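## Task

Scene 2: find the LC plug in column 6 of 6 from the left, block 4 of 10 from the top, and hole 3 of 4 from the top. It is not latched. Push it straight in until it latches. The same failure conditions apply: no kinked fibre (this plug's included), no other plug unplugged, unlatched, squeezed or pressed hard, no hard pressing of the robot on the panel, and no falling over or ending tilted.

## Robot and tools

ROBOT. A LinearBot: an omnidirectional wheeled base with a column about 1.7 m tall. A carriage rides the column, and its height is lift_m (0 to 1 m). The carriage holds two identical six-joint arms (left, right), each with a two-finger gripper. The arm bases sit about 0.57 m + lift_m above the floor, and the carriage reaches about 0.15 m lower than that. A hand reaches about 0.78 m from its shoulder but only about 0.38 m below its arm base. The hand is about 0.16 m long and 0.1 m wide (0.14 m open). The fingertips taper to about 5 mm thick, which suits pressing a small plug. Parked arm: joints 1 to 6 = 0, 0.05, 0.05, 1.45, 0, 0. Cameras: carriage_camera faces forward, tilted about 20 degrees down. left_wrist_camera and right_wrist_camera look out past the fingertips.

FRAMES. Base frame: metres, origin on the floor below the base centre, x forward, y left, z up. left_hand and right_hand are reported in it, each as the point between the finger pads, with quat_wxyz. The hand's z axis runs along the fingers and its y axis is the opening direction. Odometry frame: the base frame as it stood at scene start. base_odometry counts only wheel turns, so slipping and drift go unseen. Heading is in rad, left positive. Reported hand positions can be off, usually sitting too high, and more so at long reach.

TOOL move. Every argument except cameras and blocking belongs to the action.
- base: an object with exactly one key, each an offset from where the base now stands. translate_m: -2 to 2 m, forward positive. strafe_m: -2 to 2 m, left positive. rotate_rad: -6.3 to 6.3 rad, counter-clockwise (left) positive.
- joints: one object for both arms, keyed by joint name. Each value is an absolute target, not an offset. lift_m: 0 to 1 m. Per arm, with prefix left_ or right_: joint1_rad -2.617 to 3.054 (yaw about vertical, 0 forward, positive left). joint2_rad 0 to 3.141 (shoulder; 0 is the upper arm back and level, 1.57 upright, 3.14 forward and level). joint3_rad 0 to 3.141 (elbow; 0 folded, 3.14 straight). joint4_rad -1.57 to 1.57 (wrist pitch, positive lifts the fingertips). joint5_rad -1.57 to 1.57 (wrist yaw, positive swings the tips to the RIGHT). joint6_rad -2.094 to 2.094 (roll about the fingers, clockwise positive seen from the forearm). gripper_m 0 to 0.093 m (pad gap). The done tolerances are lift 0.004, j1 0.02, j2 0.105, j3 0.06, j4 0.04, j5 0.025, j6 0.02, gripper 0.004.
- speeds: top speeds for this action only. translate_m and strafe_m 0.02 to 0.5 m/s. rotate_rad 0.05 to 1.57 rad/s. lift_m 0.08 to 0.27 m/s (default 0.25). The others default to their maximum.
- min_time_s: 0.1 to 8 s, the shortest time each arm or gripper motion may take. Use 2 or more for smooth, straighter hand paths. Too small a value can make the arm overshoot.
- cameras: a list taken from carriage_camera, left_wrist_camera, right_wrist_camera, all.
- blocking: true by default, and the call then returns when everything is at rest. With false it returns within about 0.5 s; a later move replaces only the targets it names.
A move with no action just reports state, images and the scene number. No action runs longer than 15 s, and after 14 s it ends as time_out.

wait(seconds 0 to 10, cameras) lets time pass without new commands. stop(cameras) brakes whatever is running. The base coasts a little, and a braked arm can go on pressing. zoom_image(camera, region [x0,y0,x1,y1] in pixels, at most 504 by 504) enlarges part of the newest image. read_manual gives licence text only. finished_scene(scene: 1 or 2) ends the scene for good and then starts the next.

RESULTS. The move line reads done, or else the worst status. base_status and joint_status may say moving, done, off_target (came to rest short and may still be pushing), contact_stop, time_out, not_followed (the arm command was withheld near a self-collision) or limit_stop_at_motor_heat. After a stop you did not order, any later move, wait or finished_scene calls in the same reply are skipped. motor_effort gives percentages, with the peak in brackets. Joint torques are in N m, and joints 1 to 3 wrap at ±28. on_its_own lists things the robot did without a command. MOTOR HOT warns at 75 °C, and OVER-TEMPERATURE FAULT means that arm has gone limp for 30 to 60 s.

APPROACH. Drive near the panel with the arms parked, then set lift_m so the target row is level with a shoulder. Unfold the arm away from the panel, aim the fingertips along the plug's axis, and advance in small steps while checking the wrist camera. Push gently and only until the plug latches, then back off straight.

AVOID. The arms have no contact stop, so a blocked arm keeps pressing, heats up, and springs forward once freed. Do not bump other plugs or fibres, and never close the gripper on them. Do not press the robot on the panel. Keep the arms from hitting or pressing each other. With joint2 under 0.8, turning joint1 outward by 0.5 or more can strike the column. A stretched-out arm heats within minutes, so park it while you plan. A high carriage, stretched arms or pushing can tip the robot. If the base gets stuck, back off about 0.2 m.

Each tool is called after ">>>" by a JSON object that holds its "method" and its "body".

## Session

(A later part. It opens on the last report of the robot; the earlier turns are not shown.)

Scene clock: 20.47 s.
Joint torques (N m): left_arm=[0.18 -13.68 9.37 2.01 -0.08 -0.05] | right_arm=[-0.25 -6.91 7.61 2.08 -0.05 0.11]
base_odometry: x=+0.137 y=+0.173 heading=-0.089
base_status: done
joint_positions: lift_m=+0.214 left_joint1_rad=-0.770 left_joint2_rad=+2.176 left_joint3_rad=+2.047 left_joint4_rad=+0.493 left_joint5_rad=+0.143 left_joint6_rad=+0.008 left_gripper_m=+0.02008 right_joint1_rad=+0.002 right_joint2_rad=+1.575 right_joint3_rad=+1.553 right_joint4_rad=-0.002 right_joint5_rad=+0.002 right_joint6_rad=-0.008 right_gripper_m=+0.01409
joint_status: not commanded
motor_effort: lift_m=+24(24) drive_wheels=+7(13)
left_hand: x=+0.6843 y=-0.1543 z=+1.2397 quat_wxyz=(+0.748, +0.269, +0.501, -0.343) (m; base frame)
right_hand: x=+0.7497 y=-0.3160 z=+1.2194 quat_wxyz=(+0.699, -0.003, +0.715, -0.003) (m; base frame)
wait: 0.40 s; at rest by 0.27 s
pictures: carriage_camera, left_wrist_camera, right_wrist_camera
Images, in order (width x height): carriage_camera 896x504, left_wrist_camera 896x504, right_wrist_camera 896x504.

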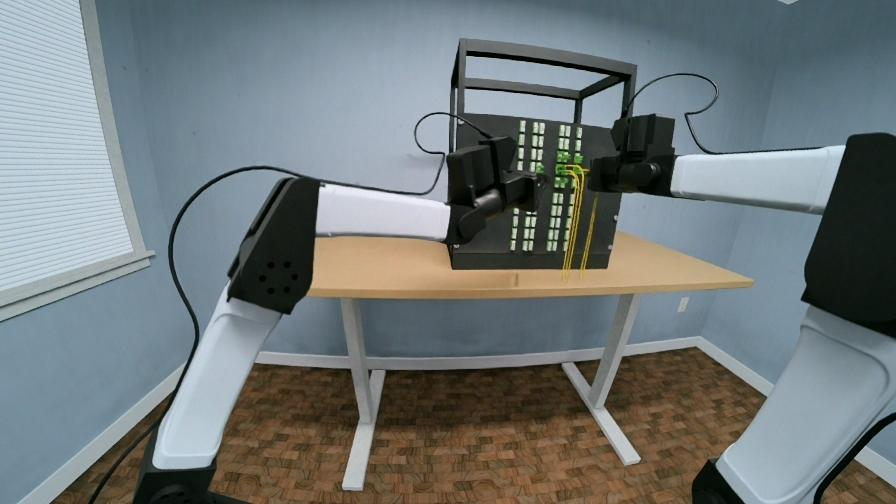

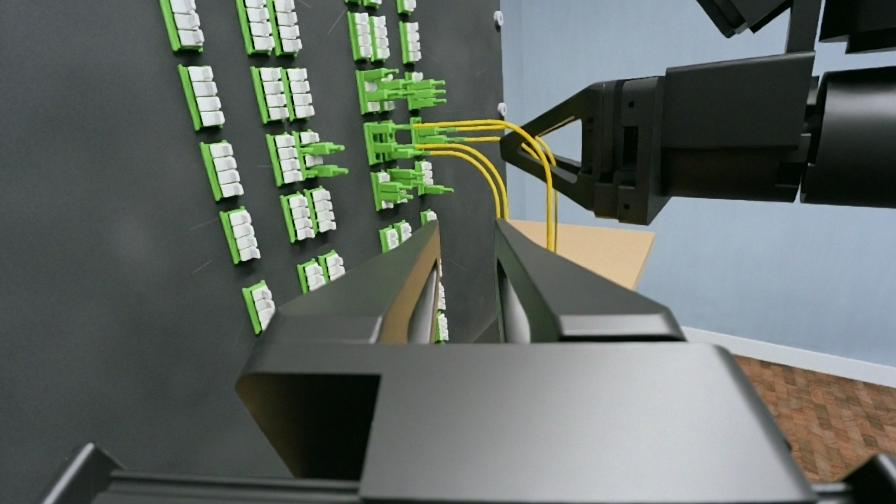

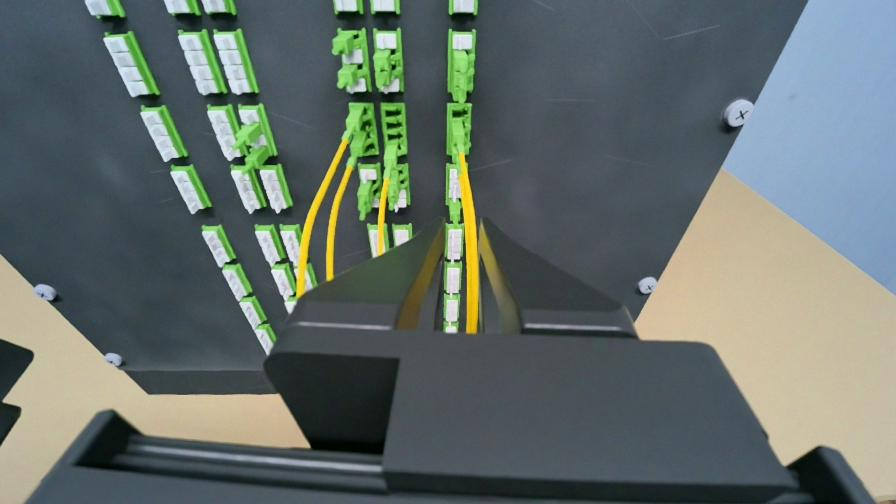

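>>> {"method": "move", "body": {"base": {"translate_m": 0.048}, "speeds": {"translate_m": 0.05}, "joints": {"lift_m":0.2125, "right_joint1_rad":-0.006, "right_gripper_m":0.010}}}

>>> {"method": "wait", "body": {"seconds": 0.4, "cameras": ["left_wrist_camera","right_wrist_camera"]}}

>>> {"method": "zoom_image", "body": {"camera": "right_wrist_camera", "region": [420, 140, 520, 240]}}

>>> {"method": "zoom_image", "body": {"camera": "left_wrist_camera", "region": [440, 90, 550, 200]}}

Scene clock: 25.43 s.
Joint torques (N m): left_arm=[-0.02 -13.96 9.5 1.98 -0.1 0.04] | right_arm=[-0.57 -6.89 7.69 2.06 -0.06 0.12]
move: done
base_odometry: x=+0.184 y=+0.169 heading=-0.088
base_status: done
joint_positions: lift_m=+0.213 left_joint1_rad=-0.770 left_joint2_rad=+2.176 left_joint3_rad=+2.047 left_joint4_rad=+0.495 left_joint5_rad=+0.143 left_joint6_rad=+0.008 left_gripper_m=+0.02008 right_joint1_rad=+0.000 right_joint2_rad=+1.575 right_joint3_rad=+1.553 right_joint4_rad=-0.002 right_joint5_rad=+0.002 right_joint6_rad=-0.008 right_gripper_m=+0.01010
joint_status: all done
motor_effort: lift_m=+22(23) drive_wheels=-3(17)
left_hand: x=+0.6842 y=-0.1543 z=+1.2387 quat_wxyz=(+0.748, +0.269, +0.501, -0.343) (m; base frame)
right_hand: x=+0.7497 y=-0.3170 z=+1.2182 quat_wxyz=(+0.699, -0.002, +0.715, -0.003) (m; base frame)
pictures: none

Scene clock: 25.83 s.
Joint torques (N m): left_arm=[0.03 -13.85 9.25 1.92 -0.09 0.02] | right_arm=[-0.58 -6.84 7.62 2.07 -0.06 0.11]
base_odometry: x=+0.184 y=+0.169 heading=-0.088
base_status: done
joint_positions: lift_m=+0.213 left_joint1_rad=-0.770 left_joint2_rad=+2.176 left_joint3_rad=+2.047 left_joint4_rad=+0.495 left_joint5_rad=+0.143 left_joint6_rad=+0.008 left_gripper_m=+0.02008 right_joint1_rad=+0.000 right_joint2_rad=+1.575 right_joint3_rad=+1.553 right_joint4_rad=-0.002 right_joint5_rad=+0.002 right_joint6_rad=-0.008 right_gripper_m=+0.01010
joint_status: all done
motor_effort: lift_m=+22(23) drive_wheels=-3(17)
left_hand: x=+0.6842 y=-0.1543 z=+1.2387 quat_wxyz=(+0.748, +0.269, +0.501, -0.343) (m; base frame)
right_hand: x=+0.7497 y=-0.3170 z=+1.2182 quat_wxyz=(+0.699, -0.002, +0.715, -0.003) (m; base frame)
wait: 0.40 s; at rest by 0.27 s
pictures: left_wrist_camera, right_wrist_camera
Images, in order (width x height): left_wrist_camera 896x504, right_wrist_camera 896x504.

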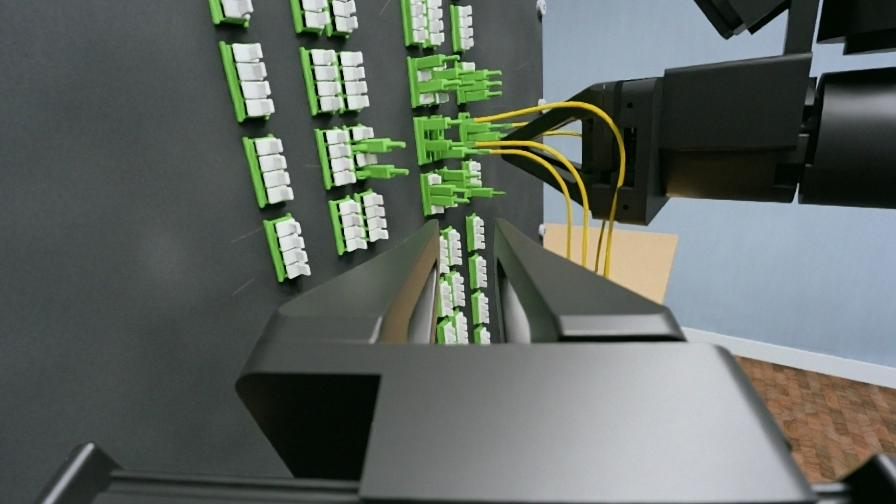

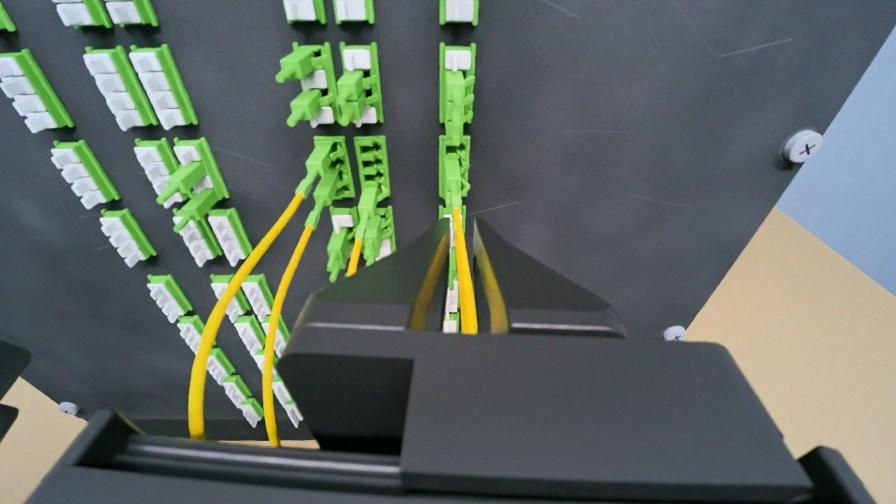

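Scaled by 5.040.

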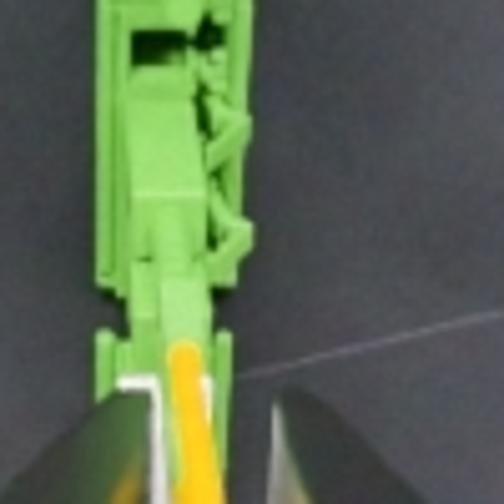

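Scaled by 4.582.

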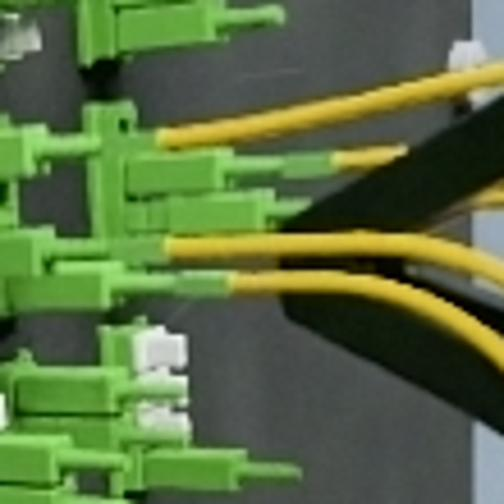

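>>> {"method": "move", "body": {"joints": {"right_joint1_rad":0.0135}}}

>>> {"method": "wait", "body": {"seconds": 0.5, "cameras": ["right_wrist_camera"]}}

>>> {"method": "zoom_image", "body": {"camera": "right_wrist_camera", "region": [420, 140, 520, 240]}}

Scene clock: 27.07 s.
Joint torques (N m): left_arm=[0.09 -13.74 9.29 1.98 -0.1 0.07] | right_arm=[0.5 -6.86 7.58 2.07 -0.06 0.11]
move: done
base_odometry: x=+0.184 y=+0.169 heading=-0.088
base_status: not commanded
joint_positions: lift_m=+0.213 left_joint1_rad=-0.770 left_joint2_rad=+2.176 left_joint3_rad=+2.047 left_joint4_rad=+0.495 left_joint5_rad=+0.143 left_joint6_rad=+0.008 left_gripper_m=+0.02008 right_joint1_rad=+0.007 right_joint2_rad=+1.575 right_joint3_rad=+1.553 right_joint4_rad=-0.002 right_joint5_rad=+0.002 right_joint6_rad=-0.008 right_gripper_m=+0.01010
joint_status: all done
motor_effort: lift_m=+22(22) drive_wheels=-4(6)
left_hand: x=+0.6842 y=-0.1543 z=+1.2387 quat_wxyz=(+0.748, +0.269, +0.501, -0.343) (m; base frame)
right_hand: x=+0.7497 y=-0.3132 z=+1.2182 quat_wxyz=(+0.699, -0.005, +0.715, -0.001) (m; base frame)
pictures: none

Scene clock: 27.57 s.
Joint torques (N m): left_arm=[0.06 -13.72 9.29 1.95 -0.13 0.04] | right_arm=[0.44 -6.93 7.62 2.07 -0.04 0.13]
base_odometry: x=+0.184 y=+0.169 heading=-0.088
base_status: not commanded
joint_positions: lift_m=+0.213 left_joint1_rad=-0.770 left_joint2_rad=+2.176 left_joint3_rad=+2.047 left_joint4_rad=+0.495 left_joint5_rad=+0.143 left_joint6_rad=+0.008 left_gripper_m=+0.02008 right_joint1_rad=+0.008 right_joint2_rad=+1.575 right_joint3_rad=+1.553 right_joint4_rad=-0.002 right_joint5_rad=+0.002 right_joint6_rad=-0.008 right_gripper_m=+0.01010
joint_status: all done
motor_effort: lift_m=+22(22) drive_wheels=-3(6)
left_hand: x=+0.6842 y=-0.1543 z=+1.2387 quat_wxyz=(+0.748, +0.269, +0.501, -0.343) (m; base frame)
right_hand: x=+0.7497 y=-0.3130 z=+1.2182 quat_wxyz=(+0.699, -0.005, +0.715, -0.001) (m; base frame)
wait: 0.50 s; at rest by 0.27 s
pictures: right_wrist_camera
Images, in order (width x height): right_wrist_camera 896x504.

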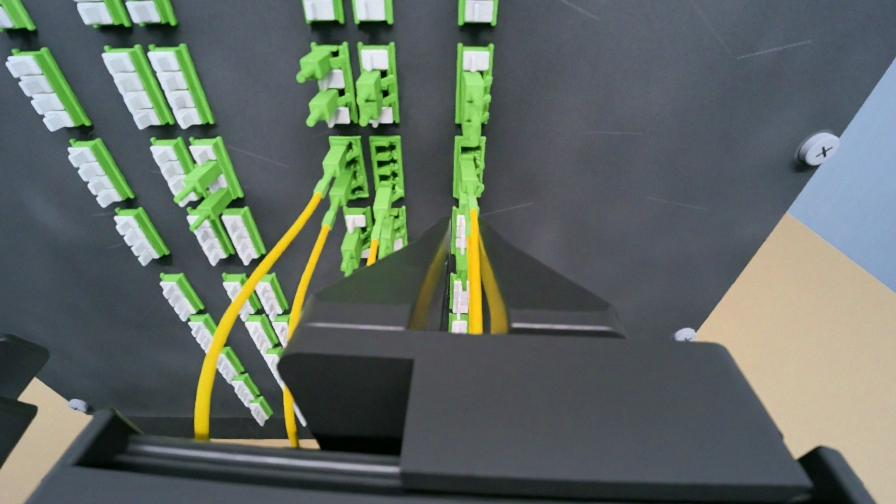

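Scaled by 5.040.

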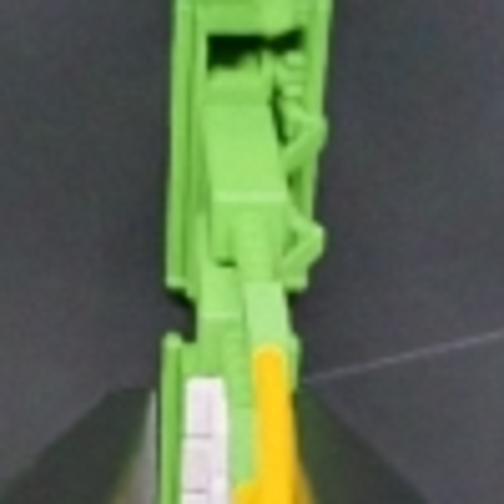

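>>> {"method": "move", "body": {"joints": {"right_joint1_rad":-0.0015}}}

>>> {"method": "wait", "body": {"seconds": 0.5, "cameras": ["right_wrist_camera"]}}

>>> {"method": "zoom_image", "body": {"camera": "right_wrist_camera", "region": [420, 140, 520, 240]}}

Scene clock: 31.83 s.
Joint torques (N m): left_arm=[0.1 -13.49 9.42 1.99 -0.12 -0.01] | right_arm=[-0.62 -6.91 7.64 2.05 -0.06 0.12]
move: done
base_odometry: x=+0.184 y=+0.169 heading=-0.088
base_status: not commanded
joint_positions: lift_m=+0.213 left_joint1_rad=-0.770 left_joint2_rad=+2.176 left_joint3_rad=+2.047 left_joint4_rad=+0.495 left_joint5_rad=+0.143 left_joint6_rad=+0.008 left_gripper_m=+0.02008 right_joint1_rad=+0.004 right_joint2_rad=+1.575 right_joint3_rad=+1.553 right_joint4_rad=-0.002 right_joint5_rad=+0.002 right_joint6_rad=-0.008 right_gripper_m=+0.01010
joint_status: all done
motor_effort: lift_m=+22(22) drive_wheels=-4(5)
left_hand: x=+0.6842 y=-0.1543 z=+1.2387 quat_wxyz=(+0.748, +0.269, +0.501, -0.343) (m; base frame)
right_hand: x=+0.7497 y=-0.3148 z=+1.2182 quat_wxyz=(+0.699, -0.004, +0.715, -0.002) (m; base frame)
pictures: none

Scene clock: 32.33 s.
Joint torques (N m): left_arm=[0.31 -13.94 9.44 1.97 -0.08 0.02] | right_arm=[-0.59 -6.97 7.61 2.06 -0.05 0.11]
base_odometry: x=+0.184 y=+0.169 heading=-0.088
base_status: not commanded
joint_positions: lift_m=+0.213 left_joint1_rad=-0.770 left_joint2_rad=+2.176 left_joint3_rad=+2.047 left_joint4_rad=+0.495 left_joint5_rad=+0.143 left_joint6_rad=+0.008 left_gripper_m=+0.02008 right_joint1_rad=+0.004 right_joint2_rad=+1.575 right_joint3_rad=+1.553 right_joint4_rad=-0.002 right_joint5_rad=+0.002 right_joint6_rad=-0.008 right_gripper_m=+0.01010
joint_status: all done
motor_effort: lift_m=+22(22) drive_wheels=-2(5)
left_hand: x=+0.6842 y=-0.1543 z=+1.2387 quat_wxyz=(+0.748, +0.269, +0.501, -0.343) (m; base frame)
right_hand: x=+0.7497 y=-0.3148 z=+1.2182 quat_wxyz=(+0.699, -0.004, +0.715, -0.002) (m; base frame)
wait: 0.50 s; at rest by 0.27 s
pictures: right_wrist_camera
Images, in order (width x height): right_wrist_camera 896x504.

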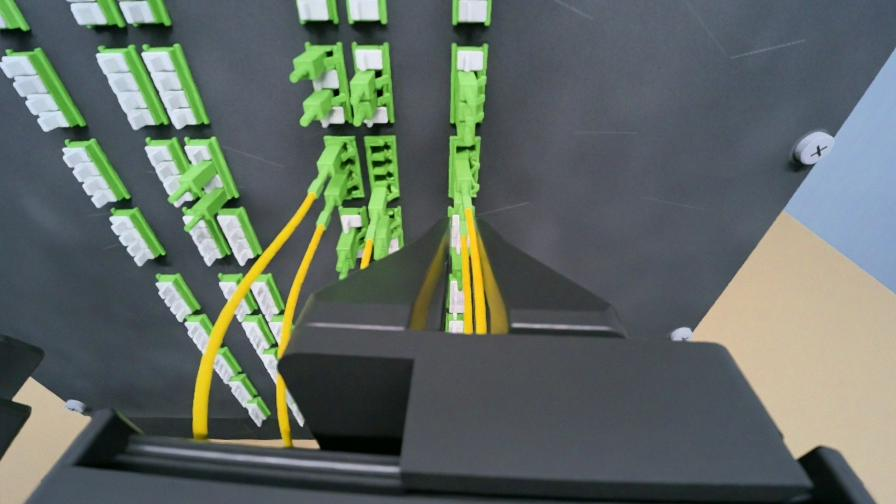

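Scaled by 5.040.

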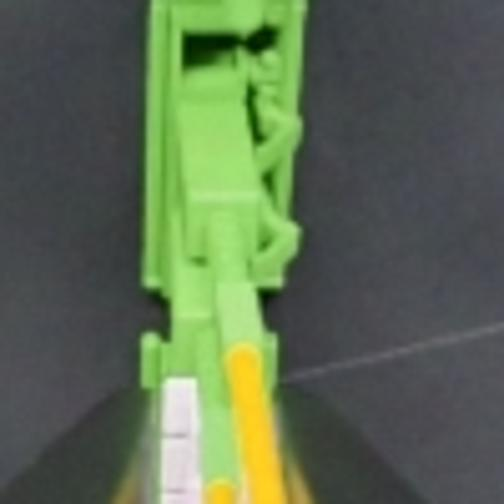

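>>> {"method": "move", "body": {"base": {"translate_m": 0.005}, "speeds": {"translate_m": 0.02}}}

>>> {"method": "move", "body": {"joints": {"right_gripper_m":0.0046}}}

>>> {"method": "wait", "body": {"seconds": 0.5, "cameras": ["left_wrist_camera","right_wrist_camera"]}}

>>> {"method": "zoom_image", "body": {"camera": "right_wrist_camera", "region": [430, 160, 510, 240]}}

>>> {"method": "zoom_image", "body": {"camera": "left_wrist_camera", "region": [450, 90, 540, 180]}}

Scene clock: 33.47 s.
Joint torques (N m): left_arm=[0.21 -13.89 9.4 1.99 -0.11 0.02] | right_arm=[-0.59 -6.9 7.66 2.08 -0.05 0.11]
move: done
base_odometry: x=+0.189 y=+0.169 heading=-0.088
base_status: done
joint_positions: lift_m=+0.213 left_joint1_rad=-0.770 left_joint2_rad=+2.176 left_joint3_rad=+2.047 left_joint4_rad=+0.493 left_joint5_rad=+0.143 left_joint6_rad=+0.008 left_gripper_m=+0.02008 right_joint1_rad=+0.004 right_joint2_rad=+1.575 right_joint3_rad=+1.553 right_joint4_rad=-0.003 right_joint5_rad=+0.002 right_joint6_rad=-0.008 right_gripper_m=+0.01010
joint_status: not commanded
motor_effort: lift_m=+22(22) drive_wheels=-4(15)
left_hand: x=+0.6844 y=-0.1542 z=+1.2384 quat_wxyz=(+0.747, +0.269, +0.501, -0.343) (m; base frame)
right_hand: x=+0.7497 y=-0.3148 z=+1.2178 quat_wxyz=(+0.698, -0.004, +0.716, -0.002) (m; base frame)
pictures: none

Scene clock: 33.87 s.
Joint torques (N m): left_arm=[0.06 -13.5 9.39 2 -0.05 -0.06] | right_arm=[-0.58 -6.9 7.62 2.07 -0.04 0.11]
move: done
base_odometry: x=+0.189 y=+0.169 heading=-0.088
base_status: not commanded
joint_positions: lift_m=+0.213 left_joint1_rad=-0.770 left_joint2_rad=+2.176 left_joint3_rad=+2.047 left_joint4_rad=+0.493 left_joint5_rad=+0.143 left_joint6_rad=+0.008 left_gripper_m=+0.02008 right_joint1_rad=+0.004 right_joint2_rad=+1.575 right_joint3_rad=+1.553 right_joint4_rad=-0.003 right_joint5_rad=+0.001 right_joint6_rad=-0.008 right_gripper_m=+0.00474
joint_status: all done
motor_effort: lift_m=+22(22) drive_wheels=-3(5)
left_hand: x=+0.6844 y=-0.1542 z=+1.2384 quat_wxyz=(+0.747, +0.269, +0.501, -0.343) (m; base frame)
right_hand: x=+0.7497 y=-0.3147 z=+1.2178 quat_wxyz=(+0.698, -0.004, +0.716, -0.002) (m; base frame)
pictures: none

Scene clock: 34.37 s.
Joint torques (N m): left_arm=[0.12 -13.7 9.26 1.98 -0.13 0.07] | right_arm=[-0.59 -6.9 7.57 2.09 -0.06 0.12]
base_odometry: x=+0.189 y=+0.169 heading=-0.088
base_status: not commanded
joint_positions: lift_m=+0.213 left_joint1_rad=-0.770 left_joint2_rad=+2.176 left_joint3_rad=+2.047 left_joint4_rad=+0.493 left_joint5_rad=+0.143 left_joint6_rad=+0.008 left_gripper_m=+0.02008 right_joint1_rad=+0.004 right_joint2_rad=+1.575 right_joint3_rad=+1.553 right_joint4_rad=-0.003 right_joint5_rad=+0.001 right_joint6_rad=-0.008 right_gripper_m=+0.00474
joint_status: all done
motor_effort: lift_m=+22(22) drive_wheels=-4(5)
left_hand: x=+0.6844 y=-0.1542 z=+1.2384 quat_wxyz=(+0.747, +0.269, +0.501, -0.343) (m; base frame)
right_hand: x=+0.7497 y=-0.3147 z=+1.2178 quat_wxyz=(+0.698, -0.004, +0.716, -0.002) (m; base frame)
wait: 0.50 s; at rest by 0.27 s
pictures: left_wrist_camera, right_wrist_camera
Images, in order (width x height): left_wrist_camera 896x504, right_wrist_camera 896x504.

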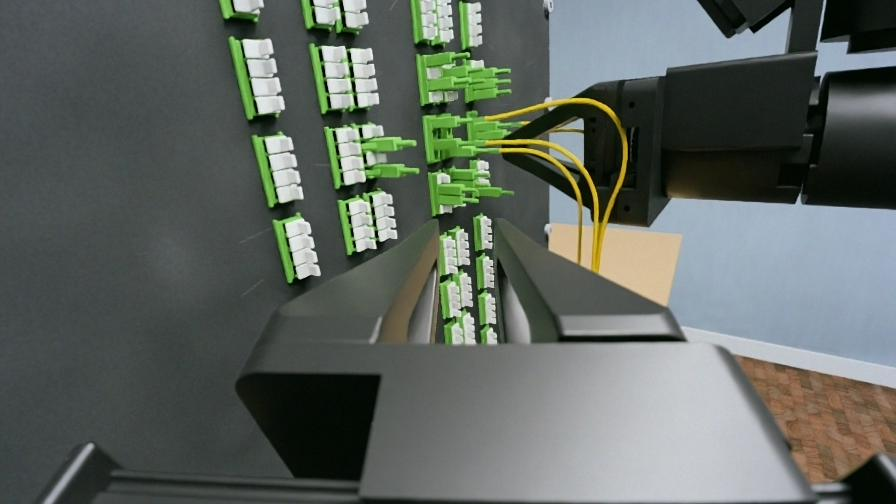

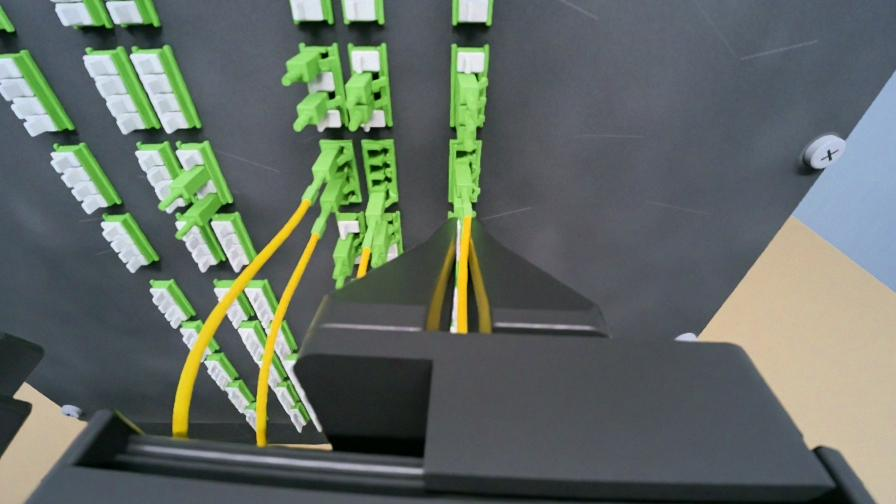

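Scaled by 6.300.

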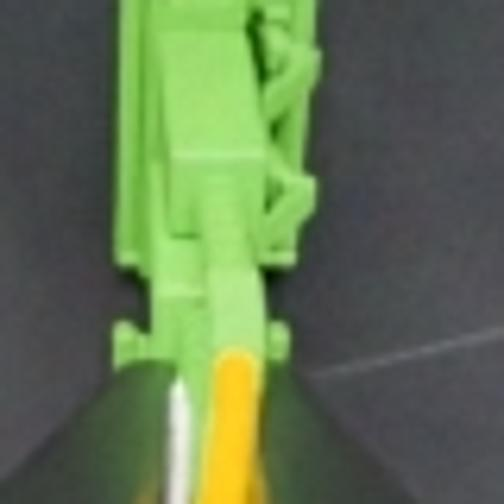

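Scaled by 5.600.

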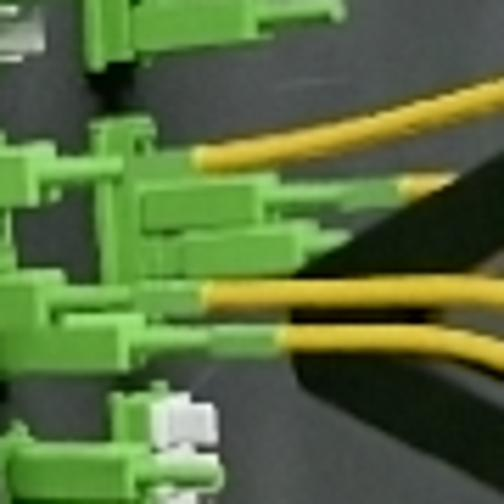

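>>> {"method": "move", "body": {"joints": {"lift_m":0.217}}}

>>> {"method": "wait", "body": {"seconds": 0.5, "cameras": ["left_wrist_camera","right_wrist_camera"]}}

>>> {"method": "zoom_image", "body": {"camera": "right_wrist_camera", "region": [430, 180, 490, 240]}}

>>> {"method": "zoom_image", "body": {"camera": "left_wrist_camera", "region": [450, 90, 540, 180]}}

Scene clock: 35.43 s.
Joint torques (N m): left_arm=[0.1 -13.76 9.5 2 -0.09 0.01] | right_arm=[-0.61 -6.94 7.58 2.21 -0.05 0.11]
move: done
base_odometry: x=+0.189 y=+0.169 heading=-0.088
base_status: not commanded
joint_positions: lift_m=+0.217 left_joint1_rad=-0.770 left_joint2_rad=+2.176 left_joint3_rad=+2.048 left_joint4_rad=+0.494 left_joint5_rad=+0.143 left_joint6_rad=+0.008 left_gripper_m=+0.02008 right_joint1_rad=+0.004 right_joint2_rad=+1.575 right_joint3_rad=+1.553 right_joint4_rad=-0.016 right_joint5_rad=+0.001 right_joint6_rad=-0.008 right_gripper_m=+0.00474
joint_status: all done
motor_effort: lift_m=+29(35) drive_wheels=+1(7)
left_hand: x=+0.6842 y=-0.1541 z=+1.2427 quat_wxyz=(+0.748, +0.269, +0.500, -0.343) (m; base frame)
right_hand: x=+0.7496 y=-0.3147 z=+1.2183 quat_wxyz=(+0.694, -0.004, +0.720, -0.002) (m; base frame)
pictures: none

Scene clock: 35.93 s.
Joint torques (N m): left_arm=[0.08 -13.67 9.28 1.98 -0.05 0] | right_arm=[-0.59 -6.91 7.6 2.21 -0.07 0.11]
base_odometry: x=+0.189 y=+0.169 heading=-0.088
base_status: not commanded
joint_positions: lift_m=+0.217 left_joint1_rad=-0.770 left_joint2_rad=+2.176 left_joint3_rad=+2.048 left_joint4_rad=+0.494 left_joint5_rad=+0.143 left_joint6_rad=+0.008 left_gripper_m=+0.02008 right_joint1_rad=+0.004 right_joint2_rad=+1.575 right_joint3_rad=+1.553 right_joint4_rad=-0.016 right_joint5_rad=+0.001 right_joint6_rad=-0.008 right_gripper_m=+0.00474
joint_status: all done
motor_effort: lift_m=+29(35) drive_wheels=-2(7)
left_hand: x=+0.6842 y=-0.1541 z=+1.2427 quat_wxyz=(+0.748, +0.269, +0.500, -0.343) (m; base frame)
right_hand: x=+0.7496 y=-0.3147 z=+1.2183 quat_wxyz=(+0.694, -0.004, +0.720, -0.002) (m; base frame)
wait: 0.50 s; at rest by 0.27 s
pictures: left_wrist_camera, right_wrist_camera
Images, in order (width x height): left_wrist_camera 896x504, right_wrist_camera 896x504.

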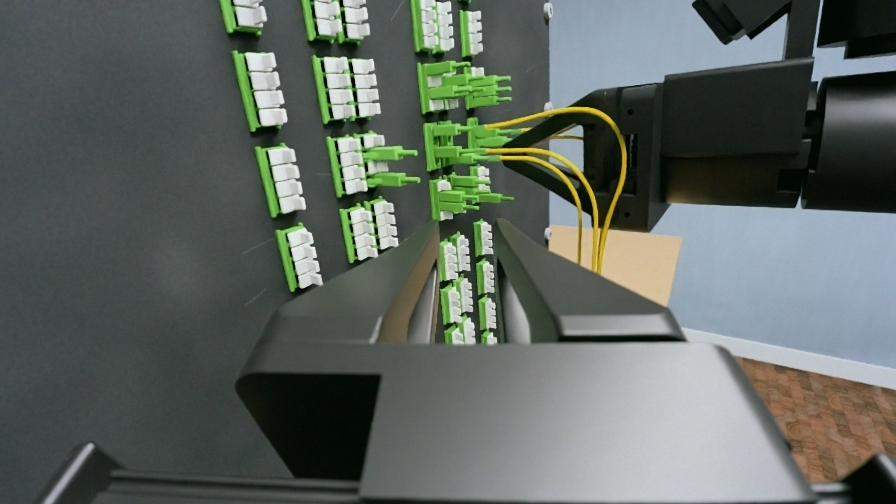

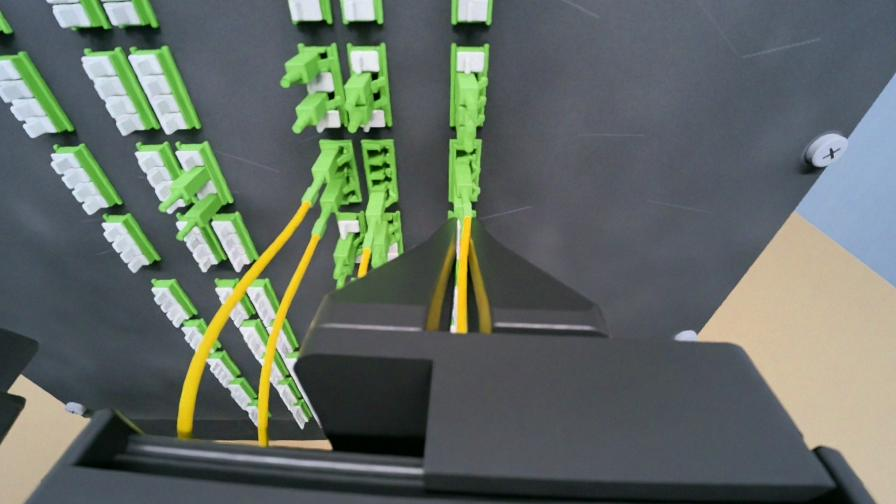

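Scaled by 8.400.

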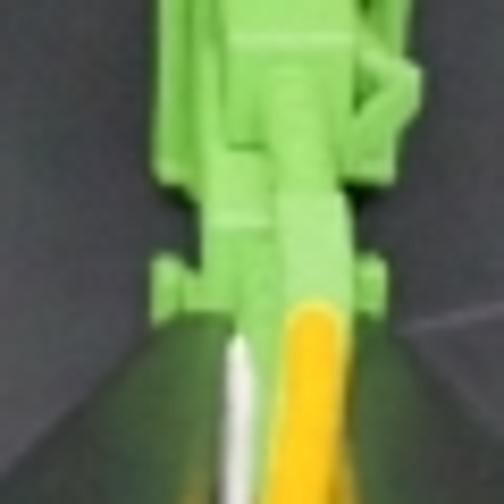

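Scaled by 5.600.

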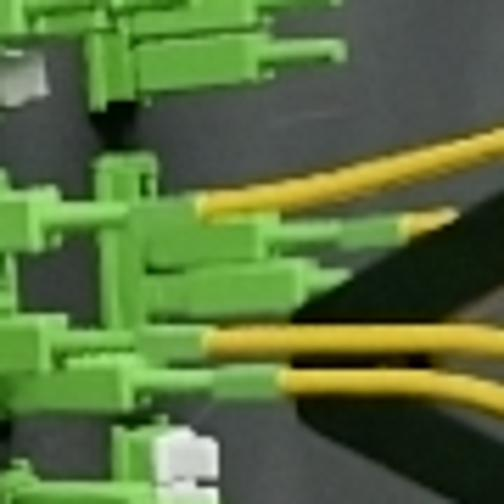

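>>> {"method": "move", "body": {"joints": {"lift_m":0.213}}}

>>> {"method": "move", "body": {"joints": {"right_gripper_m":0.012}}}

>>> {"method": "move", "body": {"joints": {"lift_m":0.217}}}

>>> {"method": "wait", "body": {"seconds": 0.5, "cameras": ["left_wrist_camera","right_wrist_camera"]}}

>>> {"method": "zoom_image", "body": {"camera": "right_wrist_camera", "region": [430, 180, 510, 260]}}

>>> {"method": "zoom_image", "body": {"camera": "left_wrist_camera", "region": [450, 90, 540, 180]}}

Scene clock: 37.03 s.
Joint torques (N m): left_arm=[0.21 -13.5 9.26 1.99 -0.14 -0.03] | right_arm=[-0.54 -6.91 7.6 2.13 -0.04 0.12]
move: done
base_odometry: x=+0.189 y=+0.169 heading=-0.088
base_status: not commanded
joint_positions: lift_m=+0.213 left_joint1_rad=-0.770 left_joint2_rad=+2.176 left_joint3_rad=+2.048 left_joint4_rad=+0.493 left_joint5_rad=+0.143 left_joint6_rad=+0.008 left_gripper_m=+0.02008 right_joint1_rad=+0.004 right_joint2_rad=+1.575 right_joint3_rad=+1.553 right_joint4_rad=-0.009 right_joint5_rad=+0.001 right_joint6_rad=-0.008 right_gripper_m=+0.00472
joint_status: all done
motor_effort: lift_m=+23(23) drive_wheels=-2(4)
left_hand: x=+0.6843 y=-0.1542 z=+1.2391 quat_wxyz=(+0.748, +0.269, +0.501, -0.343) (m; base frame)
right_hand: x=+0.7496 y=-0.3147 z=+1.2167 quat_wxyz=(+0.696, -0.004, +0.718, -0.002) (m; base frame)
pictures: none

Scene clock: 37.43 s.
Joint torques (N m): left_arm=[0.01 -13.45 9.28 2.05 -0.05 0.03] | right_arm=[-0.61 -6.94 7.58 2.14 -0.06 0.1]
move: done
base_odometry: x=+0.189 y=+0.169 heading=-0.088
base_status: not commanded
joint_positions: lift_m=+0.213 left_joint1_rad=-0.770 left_joint2_rad=+2.176 left_joint3_rad=+2.048 left_joint4_rad=+0.493 left_joint5_rad=+0.143 left_joint6_rad=+0.008 left_gripper_m=+0.02008 right_joint1_rad=+0.004 right_joint2_rad=+1.575 right_joint3_rad=+1.553 right_joint4_rad=-0.009 right_joint5_rad=+0.001 right_joint6_rad=-0.007 right_gripper_m=+0.01191
joint_status: all done
motor_effort: lift_m=+23(23) drive_wheels=-3(4)
left_hand: x=+0.6843 y=-0.1542 z=+1.2391 quat_wxyz=(+0.748, +0.269, +0.501, -0.343) (m; base frame)
right_hand: x=+0.7496 y=-0.3147 z=+1.2167 quat_wxyz=(+0.696, -0.004, +0.718, -0.002) (m; base frame)
pictures: none

Scene clock: 37.90 s.
Joint torques (N m): left_arm=[-0.01 -13.93 9.2 1.95 -0.09 0.01] | right_arm=[-0.65 -6.9 7.54 2.05 -0.05 0.12]
move: done
base_odometry: x=+0.189 y=+0.169 heading=-0.088
base_status: not commanded
joint_positions: lift_m=+0.217 left_joint1_rad=-0.770 left_joint2_rad=+2.176 left_joint3_rad=+2.048 left_joint4_rad=+0.495 left_joint5_rad=+0.143 left_joint6_rad=+0.008 left_gripper_m=+0.02008 right_joint1_rad=+0.004 right_joint2_rad=+1.575 right_joint3_rad=+1.553 right_joint4_rad=-0.003 right_joint5_rad=+0.001 right_joint6_rad=-0.007 right_gripper_m=+0.01191
joint_status: all done
motor_effort: lift_m=+30(33) drive_wheels=+0(7)
left_hand: x=+0.6842 y=-0.1540 z=+1.2430 quat_wxyz=(+0.748, +0.269, +0.500, -0.343) (m; base frame)
right_hand: x=+0.7497 y=-0.3147 z=+1.2215 quat_wxyz=(+0.698, -0.004, +0.716, -0.002) (m; base frame)
pictures: none

Scene clock: 38.40 s.
Joint torques (N m): left_arm=[0.1 -13.86 9.16 2.01 -0.12 0.02] | right_arm=[-0.65 -6.95 7.71 2.08 -0.03 0.11]
base_odometry: x=+0.189 y=+0.169 heading=-0.088
base_status: not commanded
joint_positions: lift_m=+0.217 left_joint1_rad=-0.770 left_joint2_rad=+2.176 left_joint3_rad=+2.048 left_joint4_rad=+0.495 left_joint5_rad=+0.143 left_joint6_rad=+0.008 left_gripper_m=+0.02008 right_joint1_rad=+0.004 right_joint2_rad=+1.575 right_joint3_rad=+1.553 right_joint4_rad=-0.004 right_joint5_rad=+0.001 right_joint6_rad=-0.007 right_gripper_m=+0.01191
joint_status: all done
motor_effort: lift_m=+30(33) drive_wheels=-1(7)
left_hand: x=+0.6842 y=-0.1541 z=+1.2428 quat_wxyz=(+0.748, +0.269, +0.500, -0.343) (m; base frame)
right_hand: x=+0.7497 y=-0.3147 z=+1.2213 quat_wxyz=(+0.698, -0.004, +0.716, -0.002) (m; base frame)
wait: 0.50 s; at rest by 0.27 s
pictures: left_wrist_camera, right_wrist_camera
Images, in order (width x height): left_wrist_camera 896x504, right_wrist_camera 896x504.

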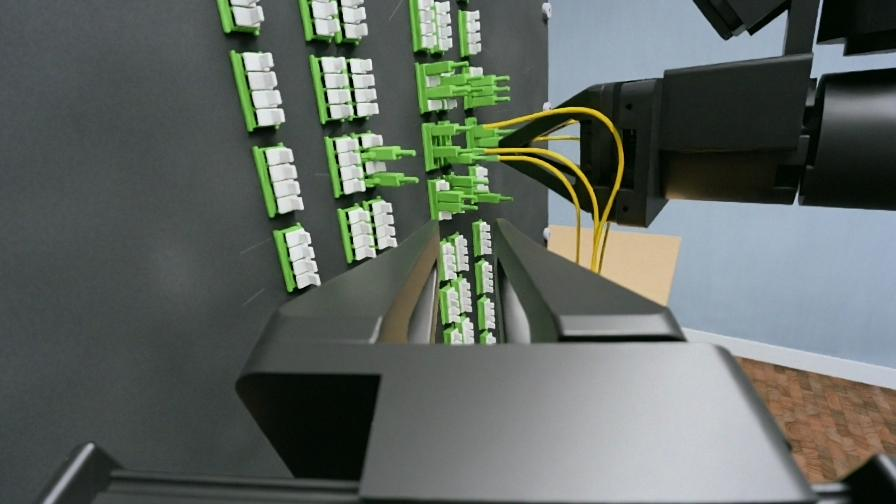

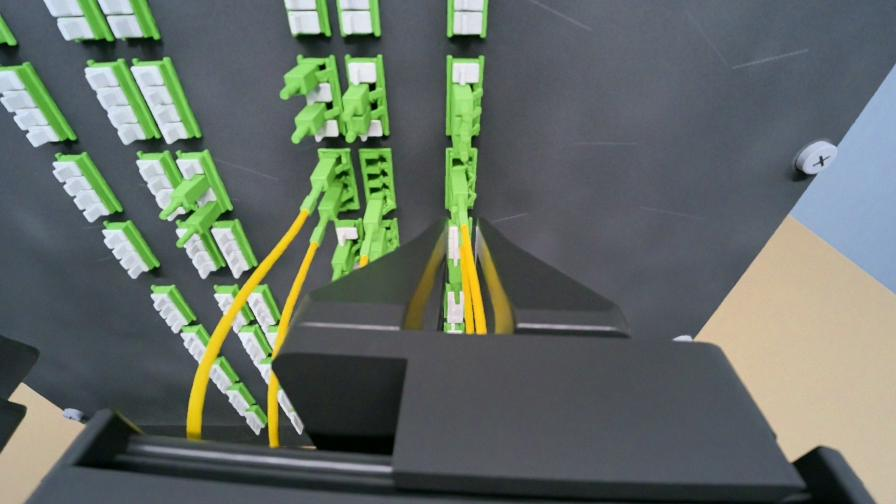

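Scaled by 6.300.

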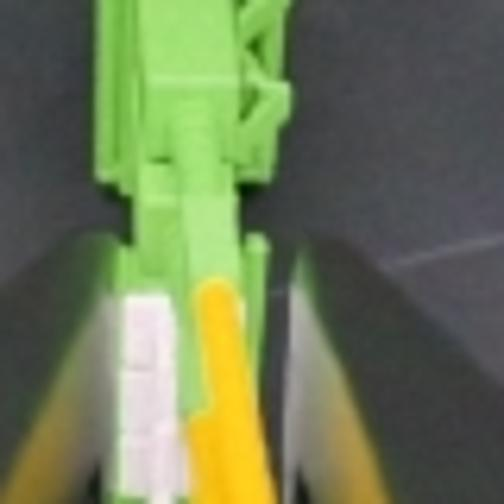

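Scaled by 5.600.

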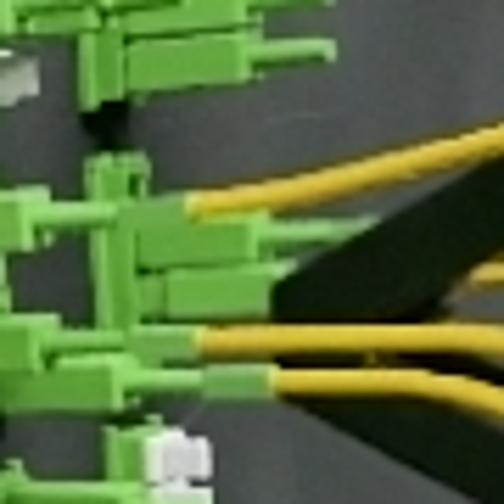

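>>> {"method": "move", "body": {"joints": {"right_joint1_rad":0.0133}}}

>>> {"method": "wait", "body": {"seconds": 0.5, "cameras": ["right_wrist_camera"]}}

>>> {"method": "zoom_image", "body": {"camera": "right_wrist_camera", "region": [430, 180, 510, 260]}}

Scene clock: 39.23 s.
Joint torques (N m): left_arm=[0.09 -13.71 9.39 1.98 -0.12 0.01] | right_arm=[0.36 -6.9 7.66 2.09 -0.06 0.11]
move: done
base_odometry: x=+0.189 y=+0.169 heading=-0.088
base_status: not commanded
joint_positions: lift_m=+0.217 left_joint1_rad=-0.770 left_joint2_rad=+2.176 left_joint3_rad=+2.048 left_joint4_rad=+0.495 left_joint5_rad=+0.143 left_joint6_rad=+0.008 left_gripper_m=+0.02008 right_joint1_rad=+0.007 right_joint2_rad=+1.575 right_joint3_rad=+1.553 right_joint4_rad=-0.004 right_joint5_rad=+0.001 right_joint6_rad=-0.007 right_gripper_m=+0.01191
joint_status: all done
motor_effort: lift_m=+29(30) drive_wheels=-1(3)
left_hand: x=+0.6842 y=-0.1541 z=+1.2428 quat_wxyz=(+0.748, +0.269, +0.500, -0.343) (m; base frame)
right_hand: x=+0.7497 y=-0.3131 z=+1.2213 quat_wxyz=(+0.698, -0.005, +0.716, +0.000) (m; base frame)
pictures: none

Scene clock: 39.73 s.
Joint torques (N m): left_arm=[0.08 -13.72 9.44 1.99 -0.07 -0.02] | right_arm=[0.49 -6.89 7.69 2.08 -0.03 0.1]
base_odometry: x=+0.189 y=+0.169 heading=-0.088
base_status: not commanded
joint_positions: lift_m=+0.217 left_joint1_rad=-0.770 left_joint2_rad=+2.176 left_joint3_rad=+2.048 left_joint4_rad=+0.495 left_joint5_rad=+0.143 left_joint6_rad=+0.008 left_gripper_m=+0.02008 right_joint1_rad=+0.007 right_joint2_rad=+1.575 right_joint3_rad=+1.553 right_joint4_rad=-0.004 right_joint5_rad=+0.001 right_joint6_rad=-0.007 right_gripper_m=+0.01191
joint_status: all done
motor_effort: lift_m=+30(30) drive_wheels=-1(3)
left_hand: x=+0.6842 y=-0.1541 z=+1.2428 quat_wxyz=(+0.748, +0.269, +0.500, -0.343) (m; base frame)
right_hand: x=+0.7497 y=-0.3131 z=+1.2213 quat_wxyz=(+0.698, -0.005, +0.716, +0.000) (m; base frame)
wait: 0.50 s; at rest by 0.27 s
pictures: right_wrist_camera
Images, in order (width x height): right_wrist_camera 896x504.

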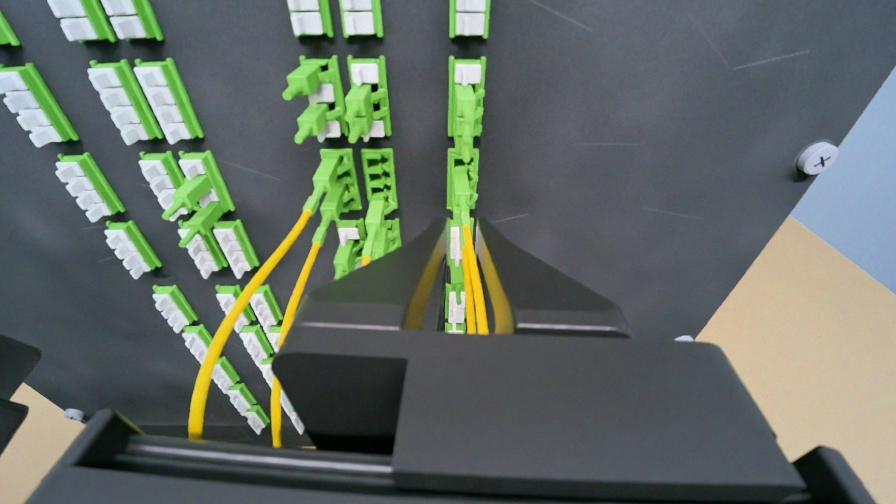

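Scaled by 6.300.

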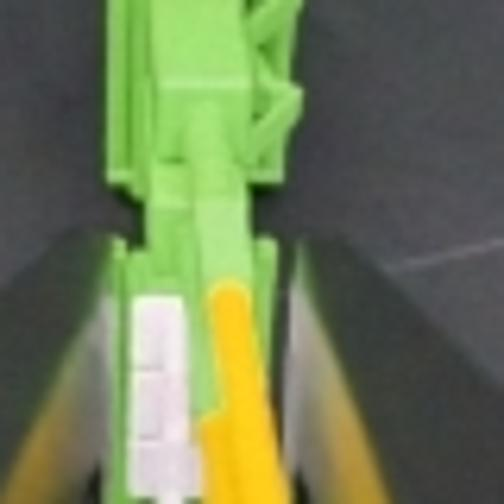

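>>> {"method": "move", "body": {"joints": {"right_gripper_m":0.005}}}

>>> {"method": "wait", "body": {"seconds": 0.5, "cameras": ["left_wrist_camera","right_wrist_camera"]}}

>>> {"method": "zoom_image", "body": {"camera": "right_wrist_camera", "region": [430, 180, 500, 250]}}

>>> {"method": "zoom_image", "body": {"camera": "left_wrist_camera", "region": [450, 90, 540, 180]}}

Scene clock: 41.20 s.
Joint torques (N m): left_arm=[0.28 -13.7 9.29 1.96 -0.08 0.04] | right_arm=[0.47 -6.95 7.62 2.09 -0.07 0.11]
move: done
base_odometry: x=+0.189 y=+0.169 heading=-0.088
base_status: not commanded
joint_positions: lift_m=+0.217 left_joint1_rad=-0.770 left_joint2_rad=+2.176 left_joint3_rad=+2.048 left_joint4_rad=+0.495 left_joint5_rad=+0.143 left_joint6_rad=+0.008 left_gripper_m=+0.02008 right_joint1_rad=+0.007 right_joint2_rad=+1.575 right_joint3_rad=+1.553 right_joint4_rad=-0.004 right_joint5_rad=+0.001 right_joint6_rad=-0.007 right_gripper_m=+0.00510
joint_status: all done
motor_effort: lift_m=+30(30) drive_wheels=+2(4)
left_hand: x=+0.6842 y=-0.1541 z=+1.2428 quat_wxyz=(+0.748, +0.269, +0.500, -0.343) (m; base frame)
right_hand: x=+0.7497 y=-0.3131 z=+1.2213 quat_wxyz=(+0.698, -0.005, +0.716, +0.000) (m; base frame)
pictures: none

Scene clock: 41.70 s.
Joint torques (N m): left_arm=[0.17 -13.63 9.35 1.96 -0.11 0.01] | right_arm=[0.4 -6.95 7.66 2.09 -0.04 0.1]
base_odometry: x=+0.189 y=+0.169 heading=-0.088
base_status: not commanded
joint_positions: lift_m=+0.217 left_joint1_rad=-0.770 left_joint2_rad=+2.176 left_joint3_rad=+2.048 left_joint4_rad=+0.495 left_joint5_rad=+0.143 left_joint6_rad=+0.008 left_gripper_m=+0.02008 right_joint1_rad=+0.007 right_joint2_rad=+1.575 right_joint3_rad=+1.553 right_joint4_rad=-0.004 right_joint5_rad=+0.001 right_joint6_rad=-0.007 right_gripper_m=+0.00510
joint_status: all done
motor_effort: lift_m=+30(30) drive_wheels=-2(4)
left_hand: x=+0.6842 y=-0.1541 z=+1.2428 quat_wxyz=(+0.748, +0.269, +0.500, -0.343) (m; base frame)
right_hand: x=+0.7497 y=-0.3131 z=+1.2213 quat_wxyz=(+0.698, -0.005, +0.716, +0.000) (m; base frame)
wait: 0.50 s; at rest by 0.27 s
pictures: left_wrist_camera, right_wrist_camera
Images, in order (width x height): left_wrist_camera 896x504, right_wrist_camera 896x504.

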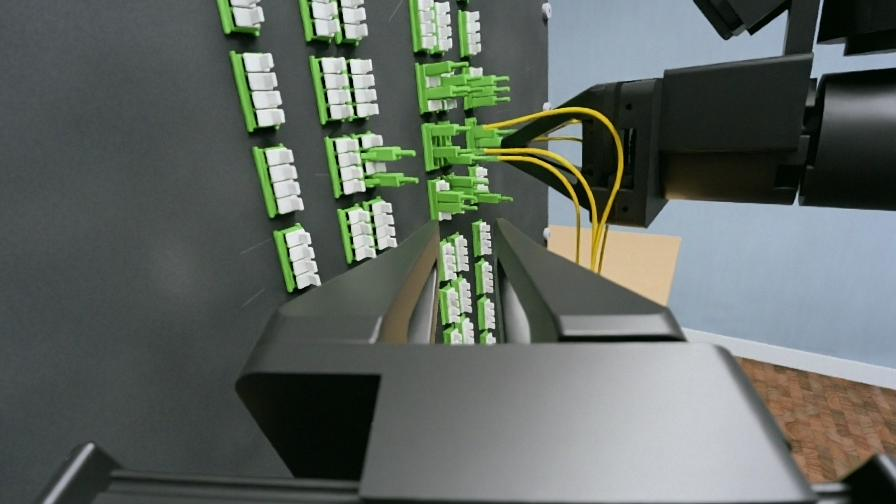

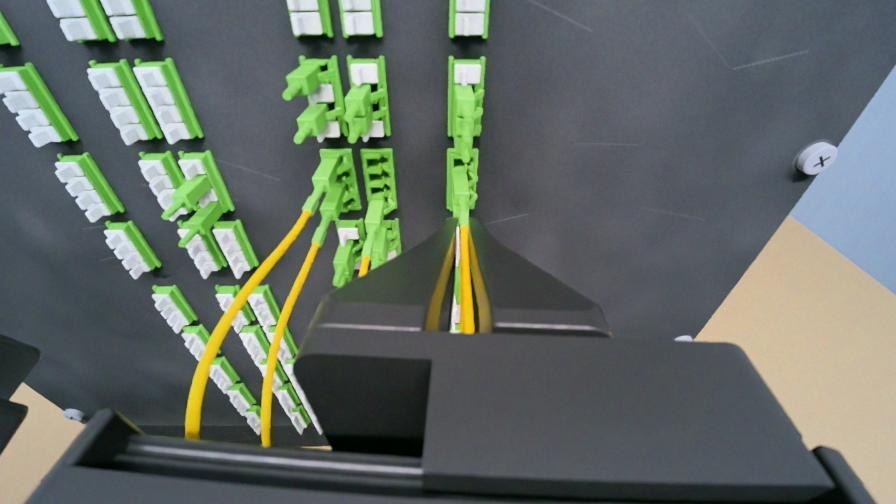

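Scaled by 7.200.

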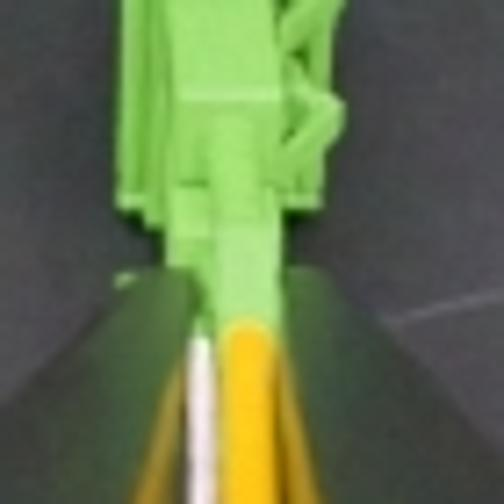

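Scaled by 5.600.

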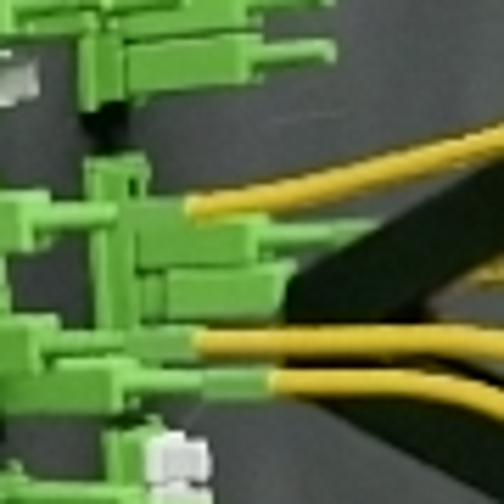

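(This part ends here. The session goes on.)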